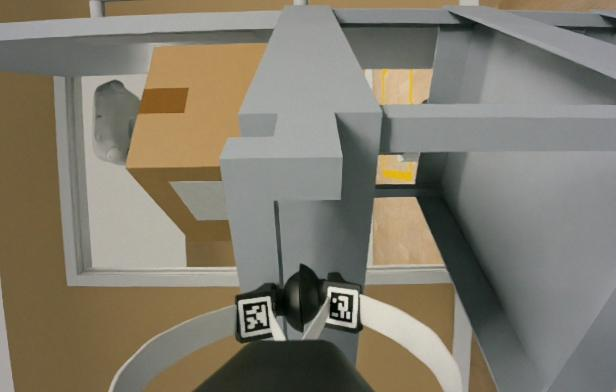

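{"op": "move", "data": {"blocking": false, "r2": {"base":{"translate_m":-0.15},"pace":"fast"}}}

{"op": "wait", "data": {"seconds": 3}}

{"op": "move", "data": {"blocking": false, "r2": {"base":{"strafe_m":0.88},"pace":"fast"}}}

{"op": "wait", "data": {"seconds": 5}}

{"op": "move", "data": {"blocking": false, "r2": {"base":{"translate_m":1.0},"pace":"fast"}}}

{"op": "wait", "data": {"seconds": 5}}

{"op": "move", "data": {"blocking": false, "r2": {"base":{"rotate_rad":-1.57}}}}

{"op": "wait", "data": {"seconds": 4, "cameras": ["r1_head_right_camera","r2_head_camera","r2_head_left_camera","r2_wrist_camera"]}}

Scene clock: 655.00 s.
move: r2 moving
r1: as last shown
r1.base_odometry: x=-1.182 y=+1.252 heading=+2.868
r1.turned_by_wheels: +0.000
r1.lidar_m: 0.37 0.25 - 0.25 0.25 0.44 3.32 0.86 0.80 2.55 2.81 0.46
r1.motor_effort: lift_m=+19(19) arm_m=+5(5) wheel_0=-4(4) wheel_1=+7(8) wheel_2=-1(1)
r2.base_odometry: x=-1.008 y=-2.129 heading=-2.177
r2.turned_by_wheels: +0.000
r2.turned_by_imu: +0.000
r2.base_tilt: forward=-0.7 right=+0.1
r2.lidar_m: 0.51 0.68 2.35 2.29 2.39 3.32 3.82 3.45 2.57 2.47 2.61 0.47
r2.base_status: translate_m moving
r2.joint_positions: lift_m=+0.655 arm_m=+0.000 wrist_yaw_rad=+0.003 wrist_pitch_rad=+0.000 wrist_roll_rad=+1.569 gripper_m=-0.009
r2.joint_status: not commanded
r2.measured_speeds: translate_m=-0.189 strafe_m=-0.001 rotate_rad=+0.006 lift_m=+0.000 arm_m=+0.000 wrist_yaw_rad=+0.000 wrist_pitch_rad=+0.000 wrist_roll_rad=+0.000
r2.motor_effort: lift_m=+15(15) arm_m=+6(6) wheel_0=-8(16) wheel_1=-9(9) wheel_2=+14(15)
r2.servo_current: wrist_yaw_rad=52(65) wrist_pitch_rad=39(46) wrist_roll_rad=46(59) gripper_m=59(59)
r2.hand_pose: x=+0.4594 y=-0.0866 z=+0.8336 quat_wxyz=(+0.708, +0.706, +0.001, +0.001)
r2.wrist_depth_mm: - - - - - 1366 1138 / - 891 627 375 - 842 - / - 591 569 246 285 283 283 / 1863 - 559 230 1537 - - / 1863 - 809 319 - - - / - - 182 202 177 - - / - - - - - - 415
pictures: none

Scene clock: 656.03 s.
earlier move: r2 done
r1.base_odometry: x=-1.182 y=+1.252 heading=+2.868
r1.turned_by_wheels: +0.000
r1.turned_by_imu: +0.000
r1.base_tilt: forward=-1.6 right=+1.3
r1.lidar_m: 0.37 0.25 - 0.25 0.25 0.45 3.32 0.89 0.78 2.56 2.82 0.45
r1.base_status: not commanded
r1.joint_positions: lift_m=+0.127 arm_m=+0.000 wrist_yaw_rad=+3.092 wrist_pitch_rad=+0.002 wrist_roll_rad=+0.000 gripper_m=+0.056
r1.joint_status: not commanded
r1.measured_speeds: all 0
r1.motor_effort: lift_m=+19(19) arm_m=+4(5) wheel_0=-4(5) wheel_1=+8(8) wheel_2=-1(1)
r1.servo_current: wrist_yaw_rad=65(78) wrist_pitch_rad=39(46) wrist_roll_rad=39(65) gripper_m=39(52)
r1.hand_pose: x=-0.1129 y=+0.1015 z=+0.3046 quat_wxyz=(+0.025, -0.001, +0.000, +1.000)
r1.wrist_depth_mm: - 137 - - - 410 224 / - 138 - - - 413 228 / 113 138 229 - - 424 230 / 132 147 - - - 427 232 / 1983 - - - - 427 232 / 1205 1182 193 1205 187 368 231 / 854 768 759 798 788 315 229
r2.base_odometry: x=-0.950 y=-2.045 heading=-2.177
r2.turned_by_wheels: +0.000
r2.turned_by_imu: +0.000
r2.base_tilt: forward=-0.7 right=+0.1
r2.lidar_m: 0.59 0.78 2.36 2.28 2.39 3.30 3.69 3.44 2.56 2.47 2.60 0.57
r2.base_status: done
r2.joint_positions: lift_m=+0.655 arm_m=+0.000 wrist_yaw_rad=+0.003 wrist_pitch_rad=+0.000 wrist_roll_rad=+1.569 gripper_m=-0.009
r2.joint_status: not commanded
r2.measured_speeds: all 0
r2.motor_effort: lift_m=+15(15) arm_m=+6(6) wheel_0=-1(16) wheel_1=-2(10) wheel_2=+2(15)
r2.servo_current: wrist_yaw_rad=33(65) wrist_pitch_rad=39(46) wrist_roll_rad=46(59) gripper_m=59(65)
r2.hand_pose: x=+0.4594 y=-0.0867 z=+0.8336 quat_wxyz=(+0.708, +0.706, +0.001, +0.001)
r2.wrist_depth_mm: - - - - - 1537 1160 / - - 741 549 - 691 891 / - - 691 394 404 392 394 / - - 683 351 - - 407 / - - - 430 - - 449 / - - 183 192 176 - 500 / - - - - - - 1025
wait: 1.03 of 3 s (r2 has come to rest)
pictures: none

Scene clock: 656.53 s.
move: r2 moving
r1: as last shown
r2.base_odometry: x=-0.904 y=-2.077 heading=-2.177
r2.turned_by_wheels: +0.000
r2.turned_by_imu: +0.000
r2.base_tilt: forward=-0.7 right=+0.1
r2.lidar_m: 0.60 2.28 2.31 2.20 2.33 3.26 3.72 3.47 2.59 2.53 2.67 0.60
r2.base_status: strafe_m moving
r2.joint_positions: lift_m=+0.655 arm_m=+0.000 wrist_yaw_rad=+0.003 wrist_pitch_rad=+0.000 wrist_roll_rad=+1.569 gripper_m=-0.009
r2.joint_status: not commanded
r2.measured_speeds: translate_m=+0.000 strafe_m=+0.216 rotate_rad=-0.002 lift_m=+0.000 arm_m=+0.000 wrist_yaw_rad=+0.000 wrist_pitch_rad=+0.000 wrist_roll_rad=+0.000
r2.motor_effort: lift_m=+15(15) arm_m=+6(6) wheel_0=-11(15) wheel_1=+15(15) wheel_2=+0(2)
r2.servo_current: wrist_yaw_rad=33(59) wrist_pitch_rad=39(46) wrist_roll_rad=52(59) gripper_m=59(65)
r2.hand_pose: x=+0.4594 y=-0.0867 z=+0.8336 quat_wxyz=(+0.708, +0.706, +0.001, +0.001)
r2.wrist_depth_mm: - - - - - 1464 1078 / - - 732 421 402 399 439 / - - 668 342 1042 - 402 / - - 768 430 - - 436 / - - - 455 - - 484 / - - 182 203 176 539 1060 / - - - - - - 1098
pictures: none

Scene clock: 659.43 s.
earlier move: r2 done
r1.base_odometry: x=-1.182 y=+1.252 heading=+2.868
r1.turned_by_wheels: +0.000
r1.turned_by_imu: +0.000
r1.base_tilt: forward=-1.6 right=+1.3
r1.lidar_m: 0.39 0.25 - 0.25 0.25 0.45 3.32 0.89 0.81 2.56 1.70 0.45
r1.base_status: not commanded
r1.joint_positions: lift_m=+0.127 arm_m=+0.000 wrist_yaw_rad=+3.092 wrist_pitch_rad=+0.002 wrist_roll_rad=+0.000 gripper_m=+0.056
r1.joint_status: not commanded
r1.measured_speeds: all 0
r1.motor_effort: lift_m=+19(19) arm_m=+4(5) wheel_0=-5(5) wheel_1=+8(8) wheel_2=-1(1)
r1.servo_current: wrist_yaw_rad=52(72) wrist_pitch_rad=46(52) wrist_roll_rad=39(65) gripper_m=39(46)
r1.hand_pose: x=-0.1129 y=+0.1015 z=+0.3046 quat_wxyz=(+0.025, -0.001, +0.000, +1.000)
r1.wrist_depth_mm: - 137 - - - 410 224 / - 138 - - - 413 229 / 113 138 229 - - 421 230 / 132 147 - - - 424 231 / 1983 - - - - 427 232 / 1205 1182 194 1205 188 362 231 / 842 750 759 798 778 315 229
r2.base_odometry: x=-0.227 y=-2.546 heading=-2.177
r2.turned_by_wheels: +0.000
r2.turned_by_imu: +0.001
r2.base_tilt: forward=-0.7 right=+0.1
r2.lidar_m: 2.19 1.96 1.43 1.39 1.47 2.05 3.67 3.77 3.46 3.34 1.03 0.98
r2.base_status: done
r2.joint_positions: lift_m=+0.655 arm_m=+0.000 wrist_yaw_rad=+0.003 wrist_pitch_rad=+0.000 wrist_roll_rad=+1.569 gripper_m=-0.009
r2.joint_status: not commanded
r2.measured_speeds: all 0
r2.motor_effort: lift_m=+15(15) arm_m=+6(7) wheel_0=+1(15) wheel_1=-1(15) wheel_2=+0(2)
r2.servo_current: wrist_yaw_rad=39(59) wrist_pitch_rad=33(46) wrist_roll_rad=52(65) gripper_m=59(65)
r2.hand_pose: x=+0.4594 y=-0.0867 z=+0.8336 quat_wxyz=(+0.708, +0.706, +0.001, +0.001)
r2.wrist_depth_mm: - - - - - 1708 1160 / - - - - - 1661 1138 / - - - - - 1576 1160 / - - - - - 1708 1182 / - - - - - 1708 1160 / - - 187 202 181 1537 1160 / - - - - - - 1160
wait: 2.90 of 5 s (r2 has come to rest)
pictures: none

Scene clock: 659.93 s.
move: r2 moving
r1: as last shown
r2.base_odometry: x=-0.254 y=-2.586 heading=-2.177
r2.turned_by_wheels: +0.000
r2.turned_by_imu: +0.000
r2.base_tilt: forward=-0.7 right=+0.1
r2.lidar_m: 2.16 1.95 1.44 1.39 1.44 2.02 3.74 3.81 3.47 3.33 0.99 0.97
r2.base_status: translate_m moving
r2.joint_positions: lift_m=+0.655 arm_m=+0.000 wrist_yaw_rad=+0.003 wrist_pitch_rad=+0.000 wrist_roll_rad=+1.569 gripper_m=-0.009
r2.joint_status: not commanded
r2.measured_speeds: translate_m=+0.186 strafe_m=-0.002 rotate_rad=-0.004 lift_m=+0.000 arm_m=+0.000 wrist_yaw_rad=+0.000 wrist_pitch_rad=+0.000 wrist_roll_rad=+0.000
r2.motor_effort: lift_m=+15(15) arm_m=+6(6) wheel_0=+9(10) wheel_1=+9(10) wheel_2=-15(15)
r2.servo_current: wrist_yaw_rad=46(52) wrist_pitch_rad=46(46) wrist_roll_rad=59(59) gripper_m=59(65)
r2.hand_pose: x=+0.4594 y=-0.0867 z=+0.8336 quat_wxyz=(+0.708, +0.706, +0.001, +0.001)
r2.wrist_depth_mm: - - - - - 1661 1160 / - - - - - 1661 1160 / - - - - - 1708 1160 / - - - - - 1661 1160 / - - - - - 1708 1182 / - - 182 193 176 1576 1138 / - - - - - - 1160
pictures: none

Scene clock: 663.27 s.
earlier move: r2 done
r1.base_odometry: x=-1.182 y=+1.252 heading=+2.868
r1.turned_by_wheels: +0.000
r1.turned_by_imu: +0.000
r1.base_tilt: forward=-1.6 right=+1.3
r1.lidar_m: 0.38 0.25 - 0.25 0.25 0.45 3.30 0.88 0.81 1.16 1.17 0.44
r1.base_status: not commanded
r1.joint_positions: lift_m=+0.127 arm_m=+0.000 wrist_yaw_rad=+3.092 wrist_pitch_rad=+0.002 wrist_roll_rad=+0.000 gripper_m=+0.056
r1.joint_status: not commanded
r1.measured_speeds: all 0
r1.motor_effort: lift_m=+19(19) arm_m=+4(5) wheel_0=-4(5) wheel_1=+7(8) wheel_2=-1(1)
r1.servo_current: wrist_yaw_rad=33(72) wrist_pitch_rad=39(52) wrist_roll_rad=52(65) gripper_m=46(46)
r1.hand_pose: x=-0.1129 y=+0.1015 z=+0.3046 quat_wxyz=(+0.025, -0.001, +0.000, +1.000)
r1.wrist_depth_mm: - 138 - - - 407 224 / - 138 - - - 413 229 / 113 138 229 - - 421 230 / 132 148 - - - 430 232 / 1983 - - - - 427 231 / 1205 1229 193 1205 188 366 232 / 842 750 759 788 788 319 230
r2.base_odometry: x=-0.796 y=-3.368 heading=-2.177
r2.turned_by_wheels: +0.000
r2.turned_by_imu: +0.002
r2.base_tilt: forward=-0.7 right=+0.1
r2.lidar_m: 1.18 1.24 1.42 1.34 1.44 2.02 - 4.70 0.67 0.68 0.89 1.25
r2.base_status: done
r2.joint_positions: lift_m=+0.655 arm_m=+0.000 wrist_yaw_rad=+0.003 wrist_pitch_rad=+0.000 wrist_roll_rad=+1.569 gripper_m=-0.009
r2.joint_status: not commanded
r2.measured_speeds: all 0
r2.motor_effort: lift_m=+15(15) arm_m=+6(7) wheel_0=+3(12) wheel_1=+1(10) wheel_2=-2(17)
r2.servo_current: wrist_yaw_rad=39(59) wrist_pitch_rad=46(52) wrist_roll_rad=39(59) gripper_m=59(65)
r2.hand_pose: x=+0.4594 y=-0.0867 z=+0.8336 quat_wxyz=(+0.708, +0.706, +0.001, +0.001)
r2.wrist_depth_mm: - - - - - 1618 1138 / - - - - - - 931 / - - - - - - 960 / - - - - - - 976 / - - - - - - 960 / - - 182 192 176 - 991 / - - - - - - -
wait: 3.33 of 5 s (r2 has come to rest)
pictures: none

Scene clock: 663.77 s.
move: r2 moving
r1: as last shown
r1.lidar_m: 0.39 0.25 - 0.25 0.25 0.46 3.32 0.86 0.80 1.04 1.13 0.44
r2.base_odometry: x=-0.796 y=-3.368 heading=-2.428
r2.turned_by_wheels: -0.252
r2.turned_by_imu: -0.244
r2.base_tilt: forward=-0.7 right=+0.1
r2.lidar_m: 1.20 1.20 1.46 1.37 1.35 1.65 3.06 4.62 3.83 0.65 0.77 1.24
r2.base_status: rotate_rad moving
r2.joint_positions: lift_m=+0.655 arm_m=+0.000 wrist_yaw_rad=+0.003 wrist_pitch_rad=+0.000 wrist_roll_rad=+1.569 gripper_m=-0.009
r2.joint_status: not commanded
r2.measured_speeds: translate_m=-0.002 strafe_m=+0.001 rotate_rad=-0.976 lift_m=+0.000 arm_m=+0.000 wrist_yaw_rad=+0.000 wrist_pitch_rad=+0.000 wrist_roll_rad=+0.000
r2.motor_effort: lift_m=+15(15) arm_m=+6(7) wheel_0=+11(11) wheel_1=+8(10) wheel_2=+9(10)
r2.servo_current: wrist_yaw_rad=46(52) wrist_pitch_rad=46(46) wrist_roll_rad=52(59) gripper_m=59(59)
r2.hand_pose: x=+0.4594 y=-0.0867 z=+0.8336 quat_wxyz=(+0.708, +0.706, +0.001, +0.001)
r2.wrist_depth_mm: - - - - - 1708 1118 / - - - - - 1708 1138 / - - - - - 1661 1160 / - - - - - - 991 / - - - - - - 976 / - - 183 192 176 - 976 / - - - - - - -
pictures: none

Scene clock: 665.33 s.
earlier move: r2 done
r1.base_odometry: x=-1.182 y=+1.252 heading=+2.868
r1.turned_by_wheels: +0.000
r1.turned_by_imu: +0.000
r1.base_tilt: forward=-1.6 right=+1.3
r1.lidar_m: 0.37 0.25 - 0.25 0.25 0.45 3.28 0.92 0.80 2.56 1.08 0.45
r1.base_status: not commanded
r1.joint_positions: lift_m=+0.127 arm_m=+0.000 wrist_yaw_rad=+3.092 wrist_pitch_rad=+0.002 wrist_roll_rad=+0.000 gripper_m=+0.056
r1.joint_status: not commanded
r1.measured_speeds: all 0
r1.motor_effort: lift_m=+19(19) arm_m=+4(4) wheel_0=-4(5) wheel_1=+8(8) wheel_2=-1(1)
r1.servo_current: wrist_yaw_rad=59(65) wrist_pitch_rad=52(52) wrist_roll_rad=39(59) gripper_m=39(46)
r1.hand_pose: x=-0.1129 y=+0.1015 z=+0.3046 quat_wxyz=(+0.025, -0.001, +0.000, +1.000)
r1.wrist_depth_mm: - 137 - - - 410 224 / - 138 - - - 415 230 / 113 138 230 - - 424 230 / 132 148 - - - 427 231 / - - - - - 427 231 / 1182 1229 193 1182 188 364 231 / 842 750 759 809 788 317 229
r2.base_odometry: x=-0.796 y=-3.368 heading=+2.537
r2.turned_by_wheels: -1.318
r2.turned_by_imu: -1.282
r2.base_tilt: forward=-0.7 right=+0.1
r2.lidar_m: 0.67 0.96 1.25 1.21 1.29 1.40 1.36 1.43 2.04 4.58 4.60 0.66
r2.base_status: done
r2.joint_positions: lift_m=+0.655 arm_m=+0.000 wrist_yaw_rad=+0.003 wrist_pitch_rad=+0.000 wrist_roll_rad=+1.569 gripper_m=-0.009
r2.joint_status: not commanded
r2.measured_speeds: all 0
r2.motor_effort: lift_m=+15(15) arm_m=+6(7) wheel_0=+3(12) wheel_1=+2(11) wheel_2=+4(11)
r2.servo_current: wrist_yaw_rad=46(59) wrist_pitch_rad=33(46) wrist_roll_rad=39(59) gripper_m=52(65)
r2.hand_pose: x=+0.4594 y=-0.0867 z=+0.8335 quat_wxyz=(+0.708, +0.706, +0.001, +0.001)
r2.wrist_depth_mm: - - - - - 1661 1138 / - - - - - 1336 1138 / - - - 430 - 554 484 / - - - 452 - 436 445 / - - 732 477 - - 492 / - - 187 203 177 549 - / - - - - - - -
wait: 1.57 of 4 s (r2 has come to rest)
Images, in order (width x height): r1_head_right_camera 420x672, r2_head_camera 420x560, r2_head_left_camera 420x672, r2_wrist_camera 616x392.

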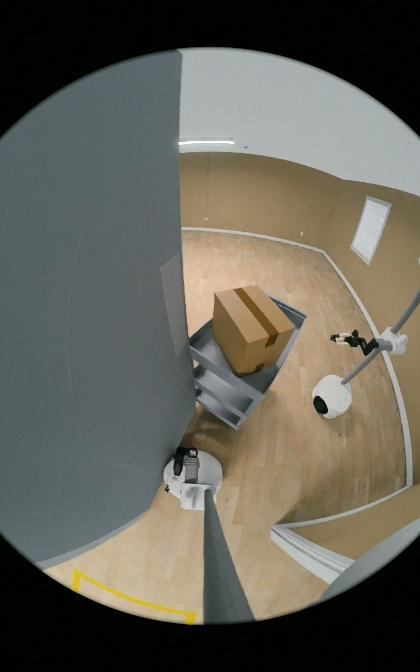

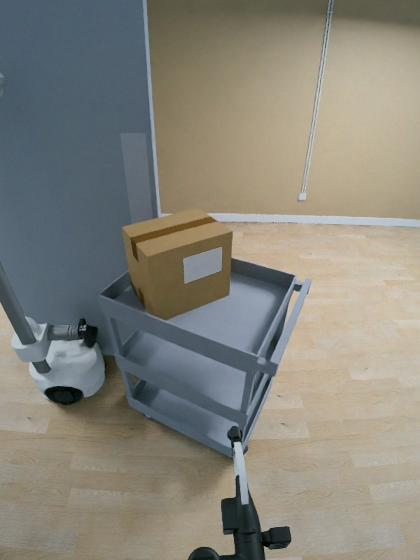

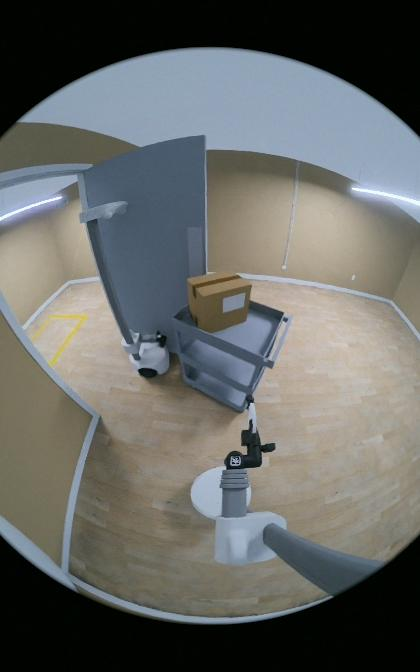

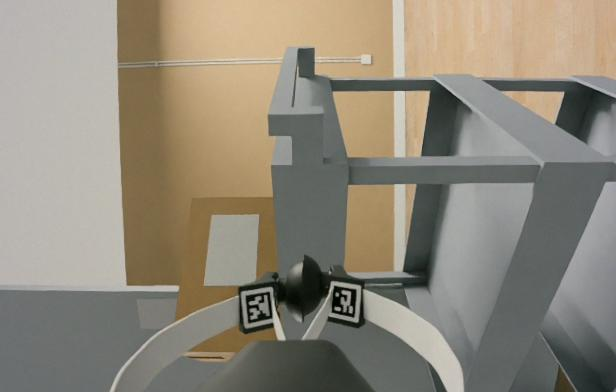

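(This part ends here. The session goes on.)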